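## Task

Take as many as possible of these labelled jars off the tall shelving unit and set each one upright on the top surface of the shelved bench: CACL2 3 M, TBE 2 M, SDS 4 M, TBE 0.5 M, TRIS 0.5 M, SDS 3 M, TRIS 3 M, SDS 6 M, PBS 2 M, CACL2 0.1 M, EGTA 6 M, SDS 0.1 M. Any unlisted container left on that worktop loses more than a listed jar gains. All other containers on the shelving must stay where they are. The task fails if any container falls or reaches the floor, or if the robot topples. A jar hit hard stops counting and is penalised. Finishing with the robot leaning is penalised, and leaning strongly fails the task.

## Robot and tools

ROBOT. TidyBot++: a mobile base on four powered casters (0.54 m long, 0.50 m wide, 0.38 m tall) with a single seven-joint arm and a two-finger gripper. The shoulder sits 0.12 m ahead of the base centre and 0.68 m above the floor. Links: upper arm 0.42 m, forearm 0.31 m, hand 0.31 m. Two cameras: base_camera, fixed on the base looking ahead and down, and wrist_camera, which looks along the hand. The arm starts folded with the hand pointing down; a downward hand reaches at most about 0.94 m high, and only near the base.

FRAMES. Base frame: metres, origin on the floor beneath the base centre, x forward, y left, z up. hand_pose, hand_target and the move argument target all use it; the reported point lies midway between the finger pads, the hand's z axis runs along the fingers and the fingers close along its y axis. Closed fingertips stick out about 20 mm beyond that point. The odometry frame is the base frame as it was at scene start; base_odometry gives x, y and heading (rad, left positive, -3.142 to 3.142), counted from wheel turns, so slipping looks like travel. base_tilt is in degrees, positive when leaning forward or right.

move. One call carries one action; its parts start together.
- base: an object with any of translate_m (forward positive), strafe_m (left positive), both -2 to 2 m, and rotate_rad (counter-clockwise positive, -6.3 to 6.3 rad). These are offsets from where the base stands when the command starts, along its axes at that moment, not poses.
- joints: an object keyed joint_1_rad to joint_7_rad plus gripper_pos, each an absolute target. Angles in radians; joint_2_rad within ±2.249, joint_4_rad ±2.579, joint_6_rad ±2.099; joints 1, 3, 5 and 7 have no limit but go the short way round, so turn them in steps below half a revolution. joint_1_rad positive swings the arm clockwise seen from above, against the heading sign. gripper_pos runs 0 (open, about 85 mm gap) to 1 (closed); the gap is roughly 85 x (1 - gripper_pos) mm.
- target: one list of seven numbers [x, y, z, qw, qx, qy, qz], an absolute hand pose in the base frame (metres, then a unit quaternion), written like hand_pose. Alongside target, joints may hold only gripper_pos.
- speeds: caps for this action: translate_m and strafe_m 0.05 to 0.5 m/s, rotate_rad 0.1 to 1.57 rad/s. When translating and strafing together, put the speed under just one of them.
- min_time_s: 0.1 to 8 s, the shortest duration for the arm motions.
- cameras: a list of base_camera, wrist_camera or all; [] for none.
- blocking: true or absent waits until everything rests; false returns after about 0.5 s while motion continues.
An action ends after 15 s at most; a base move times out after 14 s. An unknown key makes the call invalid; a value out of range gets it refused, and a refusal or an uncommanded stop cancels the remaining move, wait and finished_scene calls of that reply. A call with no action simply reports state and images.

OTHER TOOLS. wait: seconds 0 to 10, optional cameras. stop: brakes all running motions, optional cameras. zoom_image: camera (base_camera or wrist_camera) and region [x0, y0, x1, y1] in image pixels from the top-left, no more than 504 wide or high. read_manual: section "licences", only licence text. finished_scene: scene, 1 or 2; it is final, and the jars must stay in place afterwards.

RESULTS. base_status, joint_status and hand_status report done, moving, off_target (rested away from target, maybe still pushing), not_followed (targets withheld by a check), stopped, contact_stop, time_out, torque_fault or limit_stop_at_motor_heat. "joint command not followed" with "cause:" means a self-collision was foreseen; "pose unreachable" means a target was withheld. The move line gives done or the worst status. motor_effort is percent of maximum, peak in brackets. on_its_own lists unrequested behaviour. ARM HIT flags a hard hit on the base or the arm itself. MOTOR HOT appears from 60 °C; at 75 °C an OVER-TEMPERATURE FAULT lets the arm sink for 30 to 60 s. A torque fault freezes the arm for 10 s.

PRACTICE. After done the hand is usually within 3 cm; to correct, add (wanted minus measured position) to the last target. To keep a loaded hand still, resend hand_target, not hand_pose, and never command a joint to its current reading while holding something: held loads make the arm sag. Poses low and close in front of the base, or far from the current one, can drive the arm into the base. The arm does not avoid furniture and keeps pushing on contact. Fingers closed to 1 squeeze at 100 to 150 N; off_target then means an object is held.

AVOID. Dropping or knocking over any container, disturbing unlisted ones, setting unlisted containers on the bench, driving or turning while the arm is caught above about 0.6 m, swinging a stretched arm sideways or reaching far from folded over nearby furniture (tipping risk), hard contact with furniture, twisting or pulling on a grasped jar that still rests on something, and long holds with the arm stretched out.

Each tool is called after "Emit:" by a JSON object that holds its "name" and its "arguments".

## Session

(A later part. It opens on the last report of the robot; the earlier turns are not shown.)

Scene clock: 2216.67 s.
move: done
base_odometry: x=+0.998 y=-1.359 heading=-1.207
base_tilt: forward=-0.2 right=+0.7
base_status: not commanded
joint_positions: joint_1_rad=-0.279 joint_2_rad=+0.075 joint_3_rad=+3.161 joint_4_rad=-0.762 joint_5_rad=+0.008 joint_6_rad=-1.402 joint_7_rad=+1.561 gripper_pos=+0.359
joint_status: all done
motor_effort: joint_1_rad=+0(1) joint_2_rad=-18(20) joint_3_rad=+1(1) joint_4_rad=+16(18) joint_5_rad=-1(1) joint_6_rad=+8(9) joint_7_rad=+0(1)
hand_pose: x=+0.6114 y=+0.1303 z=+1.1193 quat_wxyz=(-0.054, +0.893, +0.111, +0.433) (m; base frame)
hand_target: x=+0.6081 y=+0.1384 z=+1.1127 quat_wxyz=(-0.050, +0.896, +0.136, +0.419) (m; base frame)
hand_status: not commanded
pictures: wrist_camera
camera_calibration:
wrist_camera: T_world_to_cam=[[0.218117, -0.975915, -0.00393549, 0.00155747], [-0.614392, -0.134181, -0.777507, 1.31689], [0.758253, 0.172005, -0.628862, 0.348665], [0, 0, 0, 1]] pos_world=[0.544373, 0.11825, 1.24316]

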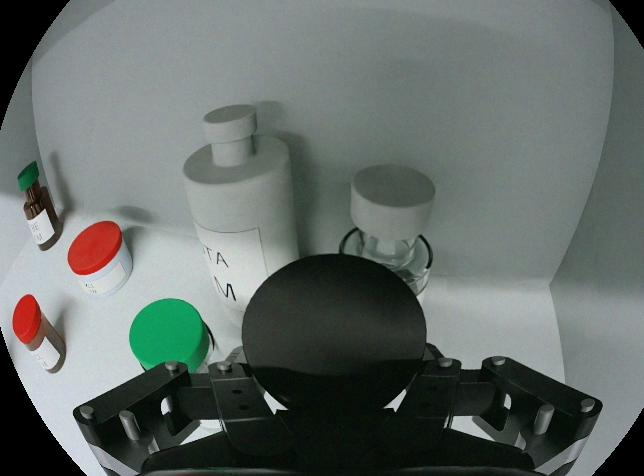

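Emit:
{"name": "move", "arguments": {"base": {"translate_m": -0.055}, "speeds": {"translate_m": 0.1}}}

Emit:
{"name": "move", "arguments": {"joints": {"joint_2_rad": 0.145, "joint_4_rad": -0.55, "joint_6_rad": -1.535}, "min_time_s": 2.5, "cameras": ["wrist_camera"]}}

Scene clock: 2231.07 s.
move: done
base_odometry: x=+0.978 y=-1.308 heading=-1.207
base_tilt: forward=-0.2 right=+0.7
base_status: done
joint_positions: joint_1_rad=-0.279 joint_2_rad=+0.088 joint_3_rad=+3.161 joint_4_rad=-0.759 joint_5_rad=+0.008 joint_6_rad=-1.406 joint_7_rad=+1.561 gripper_pos=+0.359
joint_status: not commanded
motor_effort: joint_1_rad=+1(1) joint_2_rad=-19(20) joint_3_rad=+1(1) joint_4_rad=+16(18) joint_5_rad=+0(1) joint_6_rad=+8(8) joint_7_rad=-1(1)
hand_pose: x=+0.6164 y=+0.1317 z=+1.1129 quat_wxyz=(-0.053, +0.896, +0.112, +0.427) (m; base frame)
hand_target: x=+0.6081 y=+0.1384 z=+1.1127 quat_wxyz=(-0.050, +0.896, +0.136, +0.419) (m; base frame)
hand_status: not commanded
pictures: none

Scene clock: 2233.87 s.
move: done
base_odometry: x=+0.978 y=-1.308 heading=-1.207
base_tilt: forward=-0.2 right=+0.6
base_status: not commanded
joint_positions: joint_1_rad=-0.279 joint_2_rad=+0.129 joint_3_rad=+3.161 joint_4_rad=-0.571 joint_5_rad=+0.008 joint_6_rad=-1.497 joint_7_rad=+1.561 gripper_pos=+0.359
joint_status: all done
motor_effort: joint_1_rad=+1(1) joint_2_rad=-18(19) joint_3_rad=+1(2) joint_4_rad=+15(18) joint_5_rad=+0(1) joint_6_rad=+8(9) joint_7_rad=-1(1)
hand_pose: x=+0.6112 y=+0.1308 z=+1.1568 quat_wxyz=(-0.056, +0.884, +0.110, +0.451) (m; base frame)
hand_target: x=+0.6080 y=+0.1390 z=+1.1489 quat_wxyz=(-0.052, +0.888, +0.135, +0.437) (m; base frame)
hand_status: not commanded
pictures: wrist_camera
camera_calibration:
wrist_camera: T_world_to_cam=[[0.21802, -0.975931, -0.00505857, 0.00363769], [-0.583074, -0.126097, -0.802574, 1.35478], [0.782619, 0.177927, -0.596531, 0.319195], [0, 0, 0, 1]] pos_world=[0.539337, 0.117591, 1.27774]

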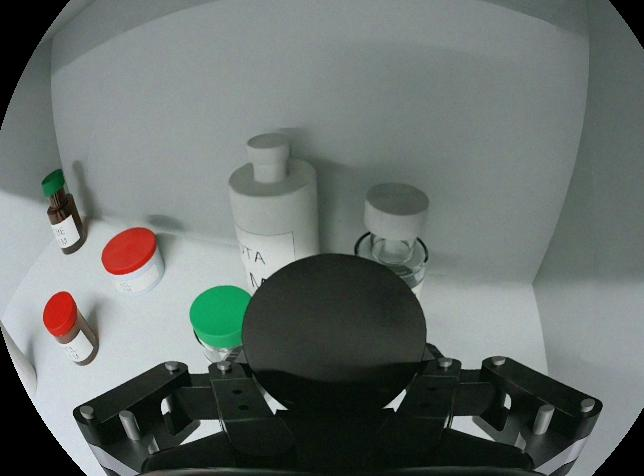

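Emit:
{"name": "move", "arguments": {"base": {"translate_m": -0.02, "strafe_m": 0.055}, "speeds": {"translate_m": 0.1}, "cameras": ["wrist_camera"]}}

Scene clock: 2241.23 s.
move: done
base_odometry: x=+1.023 y=-1.269 heading=-1.207
base_tilt: forward=-0.2 right=+0.6
base_status: done
joint_positions: joint_1_rad=-0.285 joint_2_rad=+0.131 joint_3_rad=+3.161 joint_4_rad=-0.571 joint_5_rad=+0.008 joint_6_rad=-1.498 joint_7_rad=+1.561 gripper_pos=+0.359
joint_status: not commanded
motor_effort: joint_1_rad=+1(3) joint_2_rad=-18(19) joint_3_rad=+1(2) joint_4_rad=+15(16) joint_5_rad=+0(1) joint_6_rad=+8(8) joint_7_rad=-1(1)
hand_pose: x=+0.6110 y=+0.1342 z=+1.1559 quat_wxyz=(-0.058, +0.884, +0.113, +0.450) (m; base frame)
hand_target: x=+0.6080 y=+0.1390 z=+1.1489 quat_wxyz=(-0.052, +0.888, +0.135, +0.437) (m; base frame)
hand_status: not commanded
pictures: wrist_camera
camera_calibration:
wrist_camera: T_world_to_cam=[[0.224373, -0.974491, -0.00495444, 0.0028181], [-0.583971, -0.130384, -0.801235, 1.35384], [0.78015, 0.182669, -0.598329, 0.321194], [0, 0, 0, 1]] pos_world=[0.53939, 0.120592, 1.27694]

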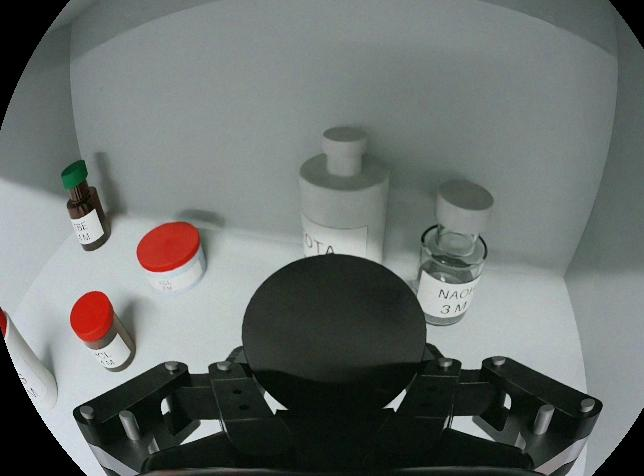

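Emit:
{"name": "move", "arguments": {"base": {"translate_m": -0.5}, "speeds": {"translate_m": 0.15}, "cameras": ["all"]}}

Scene clock: 2248.03 s.
move: done
base_odometry: x=+0.845 y=-0.802 heading=-1.207
base_tilt: forward=-0.2 right=+0.6
base_status: done
joint_positions: joint_1_rad=-0.285 joint_2_rad=+0.146 joint_3_rad=+3.161 joint_4_rad=-0.567 joint_5_rad=+0.008 joint_6_rad=-1.501 joint_7_rad=+1.561 gripper_pos=+0.359
joint_status: not commanded
motor_effort: joint_1_rad=+1(1) joint_2_rad=-19(22) joint_3_rad=+1(2) joint_4_rad=+15(17) joint_5_rad=+0(1) joint_6_rad=+8(9) joint_7_rad=-1(1)
hand_pose: x=+0.6167 y=+0.1359 z=+1.1493 quat_wxyz=(-0.057, +0.887, +0.113, +0.444) (m; base frame)
hand_target: x=+0.6080 y=+0.1390 z=+1.1489 quat_wxyz=(-0.052, +0.888, +0.135, +0.437) (m; base frame)
hand_status: not commanded
pictures: base_camera, wrist_camera
camera_calibration:
wrist_camera: T_world_to_cam=[[0.224254, -0.974522, -0.00407651, 0.00220073], [-0.594681, -0.13353, -0.792795, 1.34955], [0.772052, 0.180212, -0.609474, 0.330577], [0, 0, 0, 1]] pos_world=[0.546836, 0.122776, 1.27141]

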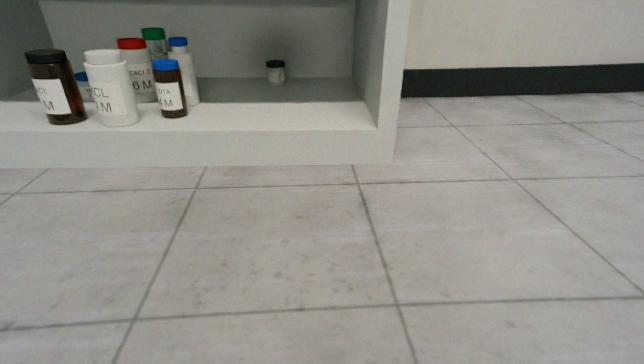

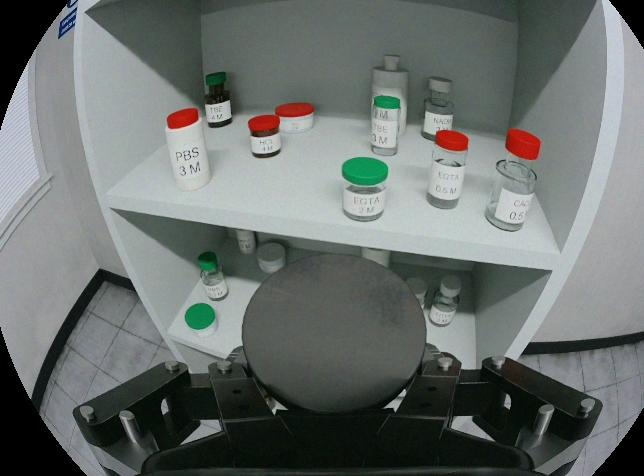

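Emit:
{"name": "move", "arguments": {"base": {"translate_m": -1.91, "strafe_m": -0.272, "rotate_rad": -3.1412}, "speeds": {"translate_m": 0.42, "rotate_rad": 0.9}, "joints": {"joint_1_rad": -0.02, "joint_2_rad": -0.11, "joint_4_rad": -1.558, "joint_6_rad": -0.867, "joint_7_rad": 1.6}, "min_time_s": 4.5, "cameras": ["all"]}}

Scene clock: 2263.40 s.
move: done
base_odometry: x=-0.090 y=+0.886 heading=+1.935
base_tilt: forward=-0.2 right=+0.6
base_status: done
joint_positions: joint_1_rad=-0.037 joint_2_rad=-0.076 joint_3_rad=+3.162 joint_4_rad=-1.543 joint_5_rad=+0.008 joint_6_rad=-0.912 joint_7_rad=+1.561 gripper_pos=+0.359
joint_status: all done
motor_effort: joint_1_rad=+1(3) joint_2_rad=-16(24) joint_3_rad=+1(3) joint_4_rad=+20(21) joint_5_rad=+0(2) joint_6_rad=+7(8) joint_7_rad=-1(2)
hand_pose: x=+0.6151 y=+0.0074 z=+0.9088 quat_wxyz=(-0.002, +0.928, +0.004, +0.372) (m; base frame)
hand_target: x=+0.6140 y=+0.0017 z=+0.9277 quat_wxyz=(+0.005, +0.916, +0.014, +0.402) (m; base frame)
hand_status: not commanded
pictures: base_camera, wrist_camera
camera_calibration:
wrist_camera: T_world_to_cam=[[-0.0194751, -0.99981, 0.0000262019, 0.0227454], [-0.731521, 0.0142313, -0.681671, 1.12281], [0.681541, -0.0132948, -0.731659, 0.376616], [0, 0, 0, 1]] pos_world=[0.565122, 0.0117691, 1.04094]

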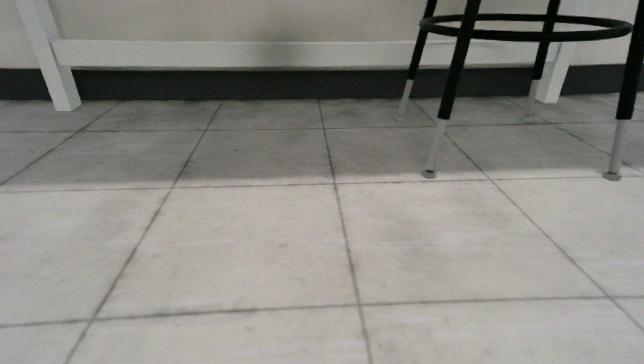

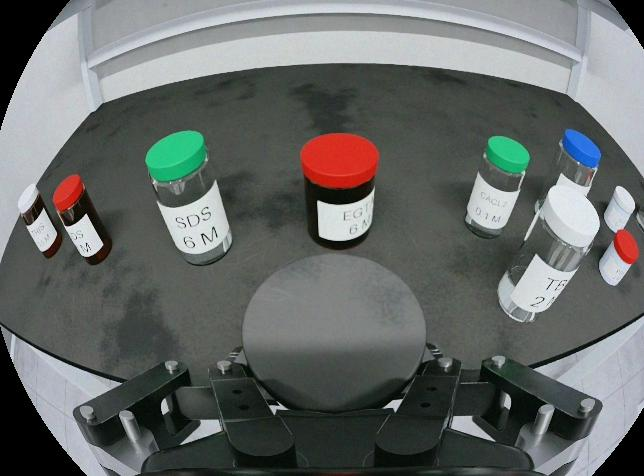

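Emit:
{"name": "move", "arguments": {"base": {"translate_m": 0.108}, "speeds": {"translate_m": 0.1}, "joints": {"joint_2_rad": -0.107, "joint_4_rad": -1.745, "joint_6_rad": -0.68}, "min_time_s": 3, "cameras": ["wrist_camera"]}}

Scene clock: 2275.53 s.
move: done
base_odometry: x=-0.128 y=+0.987 heading=+1.935
base_tilt: forward=-0.2 right=+0.7
base_status: done
joint_positions: joint_1_rad=-0.037 joint_2_rad=-0.086 joint_3_rad=+3.162 joint_4_rad=-1.727 joint_5_rad=+0.008 joint_6_rad=-0.730 joint_7_rad=+1.561 gripper_pos=+0.359
joint_status: all done
motor_effort: joint_1_rad=+1(1) joint_2_rad=-16(19) joint_3_rad=+1(2) joint_4_rad=+20(21) joint_5_rad=+0(1) joint_6_rad=+7(9) joint_7_rad=-1(1)
hand_pose: x=+0.6135 y=+0.0075 z=+0.8554 quat_wxyz=(-0.002, +0.927, +0.004, +0.376) (m; base frame)
hand_target: x=+0.6163 y=+0.0018 z=+0.8675 quat_wxyz=(+0.005, +0.916, +0.014, +0.400) (m; base frame)
hand_status: not commanded
pictures: wrist_camera
camera_calibration:
wrist_camera: T_world_to_cam=[[-0.0185589, -0.999828, -0.000341164, 0.0225463], [-0.726455, 0.013719, -0.687077, 1.08675], [0.686963, -0.0125035, -0.726585, 0.330945], [0, 0, 0, 1]] pos_world=[0.562549, 0.0117713, 0.98715]

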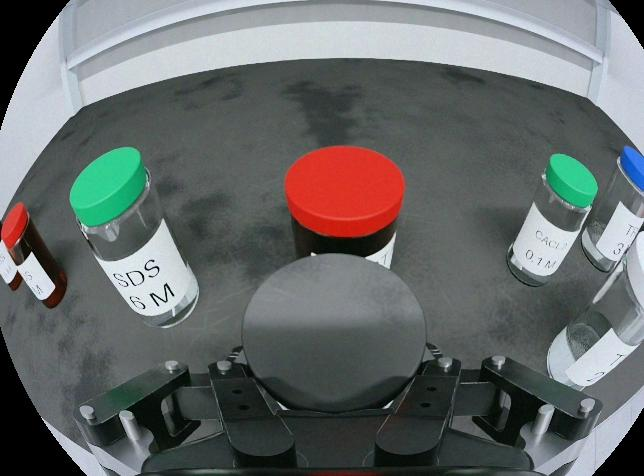

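Emit:
{"name": "move", "arguments": {"joints": {"joint_2_rad": -0.10, "joint_4_rad": -1.825, "joint_6_rad": -0.595}, "min_time_s": 3}}

Scene clock: 2282.97 s.
move: done
base_odometry: x=-0.128 y=+0.987 heading=+1.935
base_tilt: forward=-0.2 right=+0.6
base_status: not commanded
joint_positions: joint_1_rad=-0.037 joint_2_rad=-0.086 joint_3_rad=+3.162 joint_4_rad=-1.806 joint_5_rad=+0.008 joint_6_rad=-0.645 joint_7_rad=+1.561 gripper_pos=+0.359
joint_status: all done
motor_effort: joint_1_rad=+1(1) joint_2_rad=-16(17) joint_3_rad=+1(2) joint_4_rad=+20(21) joint_5_rad=+0(1) joint_6_rad=+7(8) joint_7_rad=-1(1)
hand_pose: x=+0.6121 y=+0.0077 z=+0.8320 quat_wxyz=(-0.002, +0.926, +0.005, +0.378) (m; base frame)
hand_target: x=+0.6158 y=+0.0019 z=+0.8402 quat_wxyz=(+0.005, +0.917, +0.014, +0.399) (m; base frame)
hand_status: not commanded
pictures: none

Emit:
{"name": "move", "arguments": {"joints": {"joint_2_rad": -0.10, "joint_4_rad": -1.872, "joint_6_rad": -0.58}, "min_time_s": 2.5, "cameras": ["wrist_camera"]}}

Scene clock: 2291.13 s.
move: done
base_odometry: x=-0.128 y=+0.987 heading=+1.935
base_tilt: forward=-0.2 right=+0.6
base_status: not commanded
joint_positions: joint_1_rad=-0.037 joint_2_rad=-0.086 joint_3_rad=+3.162 joint_4_rad=-1.853 joint_5_rad=+0.008 joint_6_rad=-0.629 joint_7_rad=+1.561 gripper_pos=+0.359
joint_status: all done
motor_effort: joint_1_rad=+1(1) joint_2_rad=-16(17) joint_3_rad=+1(1) joint_4_rad=+20(21) joint_5_rad=+0(1) joint_6_rad=+7(8) joint_7_rad=-1(1)
hand_pose: x=+0.6025 y=+0.0076 z=+0.8108 quat_wxyz=(-0.002, +0.931, +0.005, +0.364) (m; base frame)
hand_target: x=+0.6063 y=+0.0019 z=+0.8185 quat_wxyz=(+0.004, +0.923, +0.014, +0.385) (m; base frame)
hand_status: not commanded
pictures: wrist_camera
camera_calibration:
wrist_camera: T_world_to_cam=[[-0.0177019, -0.999843, 0.00037599, 0.0213379], [-0.743447, 0.0129111, -0.668671, 1.04345], [0.668561, -0.0121163, -0.743559, 0.330846], [0, 0, 0, 1]] pos_world=[0.554935, 0.0118711, 0.943719]

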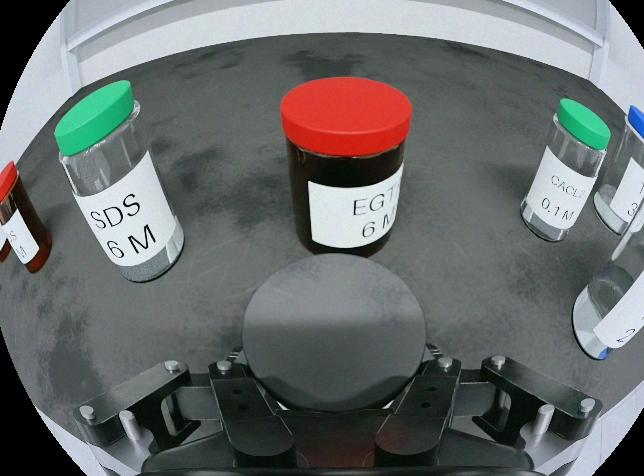

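Emit:
{"name": "move", "arguments": {"joints": {"joint_4_rad": -1.884, "joint_6_rad": -0.570}}}

Emit:
{"name": "move", "arguments": {"joints": {"joint_4_rad": -1.890, "joint_6_rad": -0.565}}}

Emit:
{"name": "move", "arguments": {"joints": {"joint_4_rad": -1.896, "joint_6_rad": -0.561}}}

Emit:
{"name": "move", "arguments": {"joints": {"joint_4_rad": -1.901, "joint_6_rad": -0.557}}}

Scene clock: 2295.17 s.
move: done
base_odometry: x=-0.128 y=+0.987 heading=+1.935
base_tilt: forward=-0.2 right=+0.6
base_status: not commanded
joint_positions: joint_1_rad=-0.037 joint_2_rad=-0.086 joint_3_rad=+3.162 joint_4_rad=-1.867 joint_5_rad=+0.008 joint_6_rad=-0.617 joint_7_rad=+1.561 gripper_pos=+0.359
joint_status: all done
motor_effort: joint_1_rad=+1(1) joint_2_rad=-16(16) joint_3_rad=+0(1) joint_4_rad=+19(21) joint_5_rad=+0(1) joint_6_rad=+6(7) joint_7_rad=-1(1)
hand_pose: x=+0.6013 y=+0.0076 z=+0.8060 quat_wxyz=(-0.002, +0.932, +0.005, +0.363) (m; base frame)
hand_target: x=+0.6051 y=+0.0019 z=+0.8143 quat_wxyz=(+0.004, +0.923, +0.014, +0.384) (m; base frame)
hand_status: not commanded
pictures: none

Scene clock: 2295.67 s.
move: done
base_odometry: x=-0.128 y=+0.987 heading=+1.935
base_tilt: forward=-0.2 right=+0.7
base_status: not commanded
joint_positions: joint_1_rad=-0.037 joint_2_rad=-0.086 joint_3_rad=+3.162 joint_4_rad=-1.873 joint_5_rad=+0.008 joint_6_rad=-0.612 joint_7_rad=+1.561 gripper_pos=+0.359
joint_status: all done
motor_effort: joint_1_rad=+1(1) joint_2_rad=-15(16) joint_3_rad=+1(1) joint_4_rad=+20(20) joint_5_rad=-1(1) joint_6_rad=+6(7) joint_7_rad=-1(1)
hand_pose: x=+0.6007 y=+0.0076 z=+0.8042 quat_wxyz=(-0.002, +0.932, +0.005, +0.363) (m; base frame)
hand_target: x=+0.6044 y=+0.0019 z=+0.8123 quat_wxyz=(+0.004, +0.924, +0.014, +0.383) (m; base frame)
hand_status: not commanded
pictures: none

Scene clock: 2296.17 s.
move: done
base_odometry: x=-0.128 y=+0.987 heading=+1.935
base_tilt: forward=-0.2 right=+0.6
base_status: not commanded
joint_positions: joint_1_rad=-0.037 joint_2_rad=-0.086 joint_3_rad=+3.162 joint_4_rad=-1.879 joint_5_rad=+0.008 joint_6_rad=-0.608 joint_7_rad=+1.561 gripper_pos=+0.359
joint_status: all done
motor_effort: joint_1_rad=+1(1) joint_2_rad=-16(16) joint_3_rad=+1(1) joint_4_rad=+19(20) joint_5_rad=-1(1) joint_6_rad=+6(7) joint_7_rad=-1(1)
hand_pose: x=+0.5999 y=+0.0076 z=+0.8020 quat_wxyz=(-0.002, +0.932, +0.005, +0.362) (m; base frame)
hand_target: x=+0.6036 y=+0.0019 z=+0.8100 quat_wxyz=(+0.004, +0.924, +0.014, +0.382) (m; base frame)
hand_status: not commanded
pictures: none

Scene clock: 2296.63 s.
move: done
base_odometry: x=-0.128 y=+0.987 heading=+1.935
base_tilt: forward=-0.2 right=+0.7
base_status: not commanded
joint_positions: joint_1_rad=-0.037 joint_2_rad=-0.086 joint_3_rad=+3.162 joint_4_rad=-1.882 joint_5_rad=+0.008 joint_6_rad=-0.602 joint_7_rad=+1.561 gripper_pos=+0.359
joint_status: all done
motor_effort: joint_1_rad=+1(1) joint_2_rad=-15(16) joint_3_rad=+1(1) joint_4_rad=+19(20) joint_5_rad=-1(1) joint_6_rad=+6(7) joint_7_rad=-1(1)
hand_pose: x=+0.6000 y=+0.0076 z=+0.8012 quat_wxyz=(-0.002, +0.932, +0.005, +0.363) (m; base frame)
hand_target: x=+0.6030 y=+0.0019 z=+0.8082 quat_wxyz=(+0.004, +0.924, +0.014, +0.382) (m; base frame)
hand_status: not commanded
pictures: none

Emit:
{"name": "move", "arguments": {"joints": {"joint_4_rad": -1.907, "joint_6_rad": -0.553}}}

Emit:
{"name": "move", "arguments": {"joints": {"joint_4_rad": -1.912, "joint_6_rad": -0.549}, "cameras": ["wrist_camera"]}}

Scene clock: 2299.07 s.
move: done
base_odometry: x=-0.128 y=+0.987 heading=+1.935
base_tilt: forward=-0.2 right=+0.6
base_status: not commanded
joint_positions: joint_1_rad=-0.037 joint_2_rad=-0.086 joint_3_rad=+3.162 joint_4_rad=-1.885 joint_5_rad=+0.008 joint_6_rad=-0.596 joint_7_rad=+1.561 gripper_pos=+0.359
joint_status: all done
motor_effort: joint_1_rad=+0(1) joint_2_rad=-15(16) joint_3_rad=+1(1) joint_4_rad=+20(20) joint_5_rad=-1(1) joint_6_rad=+6(7) joint_7_rad=-1(1)
hand_pose: x=+0.6007 y=+0.0077 z=+0.8013 quat_wxyz=(-0.002, +0.931, +0.005, +0.364) (m; base frame)
hand_target: x=+0.6021 y=+0.0019 z=+0.8060 quat_wxyz=(+0.004, +0.925, +0.014, +0.381) (m; base frame)
hand_status: not commanded
pictures: none

Scene clock: 2299.53 s.
move: done
base_odometry: x=-0.128 y=+0.987 heading=+1.935
base_tilt: forward=-0.2 right=+0.7
base_status: not commanded
joint_positions: joint_1_rad=-0.037 joint_2_rad=-0.086 joint_3_rad=+3.162 joint_4_rad=-1.887 joint_5_rad=+0.008 joint_6_rad=-0.591 joint_7_rad=+1.561 gripper_pos=+0.359
joint_status: all done
motor_effort: joint_1_rad=+0(1) joint_2_rad=-14(16) joint_3_rad=+1(1) joint_4_rad=+18(19) joint_5_rad=-1(1) joint_6_rad=+6(6) joint_7_rad=-1(1)
hand_pose: x=+0.6013 y=+0.0077 z=+0.8013 quat_wxyz=(-0.002, +0.931, +0.005, +0.366) (m; base frame)
hand_target: x=+0.6015 y=+0.0019 z=+0.8042 quat_wxyz=(+0.004, +0.925, +0.014, +0.380) (m; base frame)
hand_status: not commanded
pictures: wrist_camera
camera_calibration:
wrist_camera: T_world_to_cam=[[-0.0172069, -0.999852, 0.000348431, 0.0210606], [-0.740371, 0.0125071, -0.672082, 1.03706], [0.671978, -0.0118224, -0.740477, 0.320124], [0, 0, 0, 1]] pos_world=[0.553053, 0.0118715, 0.934024]

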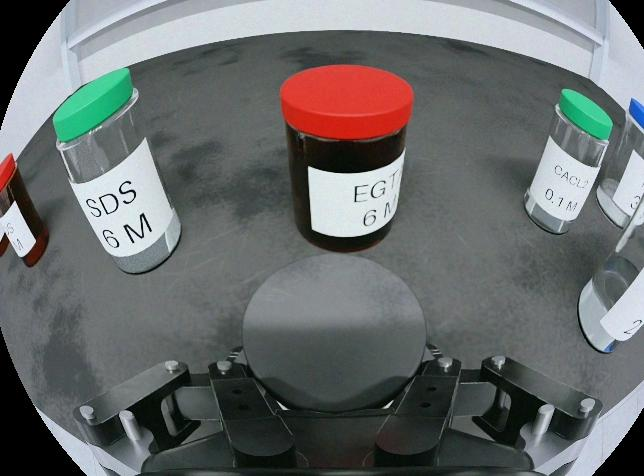

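Emit:
{"name": "move", "arguments": {"joints": {"gripper_pos": 0.33}}}

Emit:
{"name": "move", "arguments": {"joints": {"gripper_pos": 0.26}}}

Emit:
{"name": "move", "arguments": {"joints": {"gripper_pos": 0.0}, "cameras": ["wrist_camera"]}}

Scene clock: 2302.63 s.
move: done
base_odometry: x=-0.128 y=+0.987 heading=+1.935
base_tilt: forward=-0.2 right=+0.7
base_status: not commanded
joint_positions: joint_1_rad=-0.037 joint_2_rad=-0.086 joint_3_rad=+3.162 joint_4_rad=-1.889 joint_5_rad=+0.008 joint_6_rad=-0.590 joint_7_rad=+1.561 gripper_pos=+0.330
joint_status: all done
motor_effort: joint_1_rad=+1(1) joint_2_rad=-14(16) joint_3_rad=+0(1) joint_4_rad=+18(19) joint_5_rad=+0(1) joint_6_rad=+6(7) joint_7_rad=-1(1)
hand_pose: x=+0.6009 y=+0.0077 z=+0.8005 quat_wxyz=(-0.002, +0.931, +0.005, +0.365) (m; base frame)
hand_target: x=+0.6015 y=+0.0019 z=+0.8042 quat_wxyz=(+0.004, +0.925, +0.014, +0.380) (m; base frame)
hand_status: not commanded
pictures: none

Scene clock: 2303.10 s.
move: done
base_odometry: x=-0.128 y=+0.987 heading=+1.935
base_tilt: forward=-0.2 right=+0.6
base_status: not commanded
joint_positions: joint_1_rad=-0.037 joint_2_rad=-0.086 joint_3_rad=+3.162 joint_4_rad=-1.889 joint_5_rad=+0.008 joint_6_rad=-0.590 joint_7_rad=+1.561 gripper_pos=+0.260
joint_status: all done
motor_effort: joint_1_rad=+0(1) joint_2_rad=-15(15) joint_3_rad=+1(1) joint_4_rad=+18(19) joint_5_rad=-1(1) joint_6_rad=+5(6) joint_7_rad=-1(1)
hand_pose: x=+0.6009 y=+0.0077 z=+0.8005 quat_wxyz=(-0.002, +0.931, +0.005, +0.365) (m; base frame)
hand_target: x=+0.6015 y=+0.0019 z=+0.8042 quat_wxyz=(+0.004, +0.925, +0.014, +0.380) (m; base frame)
hand_status: not commanded
pictures: none

Scene clock: 2303.77 s.
move: done
base_odometry: x=-0.128 y=+0.987 heading=+1.935
base_tilt: forward=-0.2 right=+0.7
base_status: not commanded
joint_positions: joint_1_rad=-0.037 joint_2_rad=-0.086 joint_3_rad=+3.162 joint_4_rad=-1.889 joint_5_rad=+0.008 joint_6_rad=-0.590 joint_7_rad=+1.561 gripper_pos=+0.000
joint_status: all done
motor_effort: joint_1_rad=+1(1) joint_2_rad=-15(15) joint_3_rad=+1(1) joint_4_rad=+19(19) joint_5_rad=+0(1) joint_6_rad=+5(6) joint_7_rad=-1(1)
hand_pose: x=+0.6009 y=+0.0077 z=+0.8005 quat_wxyz=(-0.002, +0.931, +0.005, +0.365) (m; base frame)
hand_target: x=+0.6015 y=+0.0019 z=+0.8042 quat_wxyz=(+0.004, +0.925, +0.014, +0.380) (m; base frame)
hand_status: not commanded
pictures: wrist_camera
camera_calibration:
wrist_camera: T_world_to_cam=[[-0.0169869, -0.999856, 0.000574927, 0.0207236], [-0.741184, 0.0122063, -0.671191, 1.03605], [0.671087, -0.0118276, -0.741284, 0.320989], [0, 0, 0, 1]] pos_world=[0.552846, 0.0118708, 0.933321]

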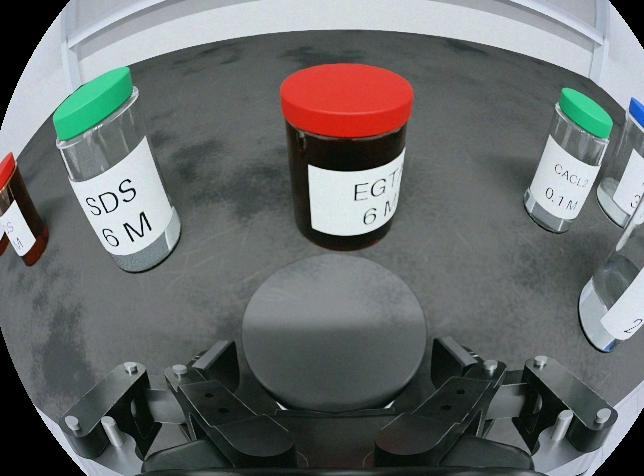

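Emit:
{"name": "move", "arguments": {"base": {"translate_m": -0.4}, "speeds": {"translate_m": 0.25}, "cameras": ["wrist_camera"]}}

Scene clock: 2308.23 s.
move: done
base_odometry: x=+0.014 y=+0.613 heading=+1.936
base_tilt: forward=-0.2 right=+0.6
base_status: done
joint_positions: joint_1_rad=-0.035 joint_2_rad=-0.090 joint_3_rad=+3.162 joint_4_rad=-1.891 joint_5_rad=+0.008 joint_6_rad=-0.587 joint_7_rad=+1.561 gripper_pos=+0.000
joint_status: not commanded
motor_effort: joint_1_rad=+0(1) joint_2_rad=-14(17) joint_3_rad=+1(2) joint_4_rad=+18(19) joint_5_rad=-1(1) joint_6_rad=+6(6) joint_7_rad=-1(1)
hand_pose: x=+0.6005 y=+0.0068 z=+0.8019 quat_wxyz=(-0.002, +0.930, +0.004, +0.368) (m; base frame)
hand_target: x=+0.6015 y=+0.0019 z=+0.8042 quat_wxyz=(+0.004, +0.925, +0.014, +0.380) (m; base frame)
hand_status: not commanded
pictures: wrist_camera
camera_calibration:
wrist_camera: T_world_to_cam=[[-0.0187631, -0.999824, 0.000332971, 0.0212094], [-0.737964, 0.0136242, -0.674703, 1.0375], [0.674579, -0.0129052, -0.73809, 0.317618], [0, 0, 0, 1]] pos_world=[0.551777, 0.0111694, 0.934428]

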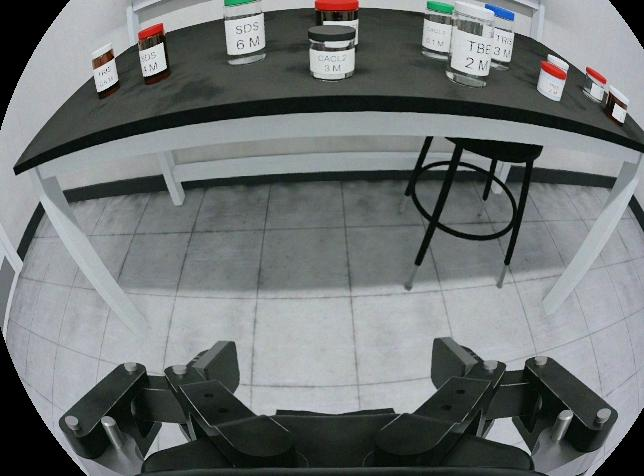

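Emit:
{"name": "zoom_image", "arguments": {"camera": "wrist_camera", "region": [400, 0, 640, 140]}}

Scaled by 2.100.

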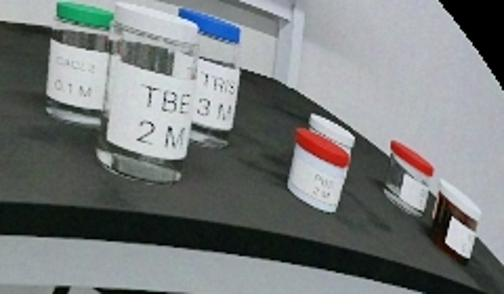

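All twelve are standing upright on the worktop.

Emit:
{"name": "finished_scene", "arguments": {"scene": 2}}

The scene is finished: the task was done.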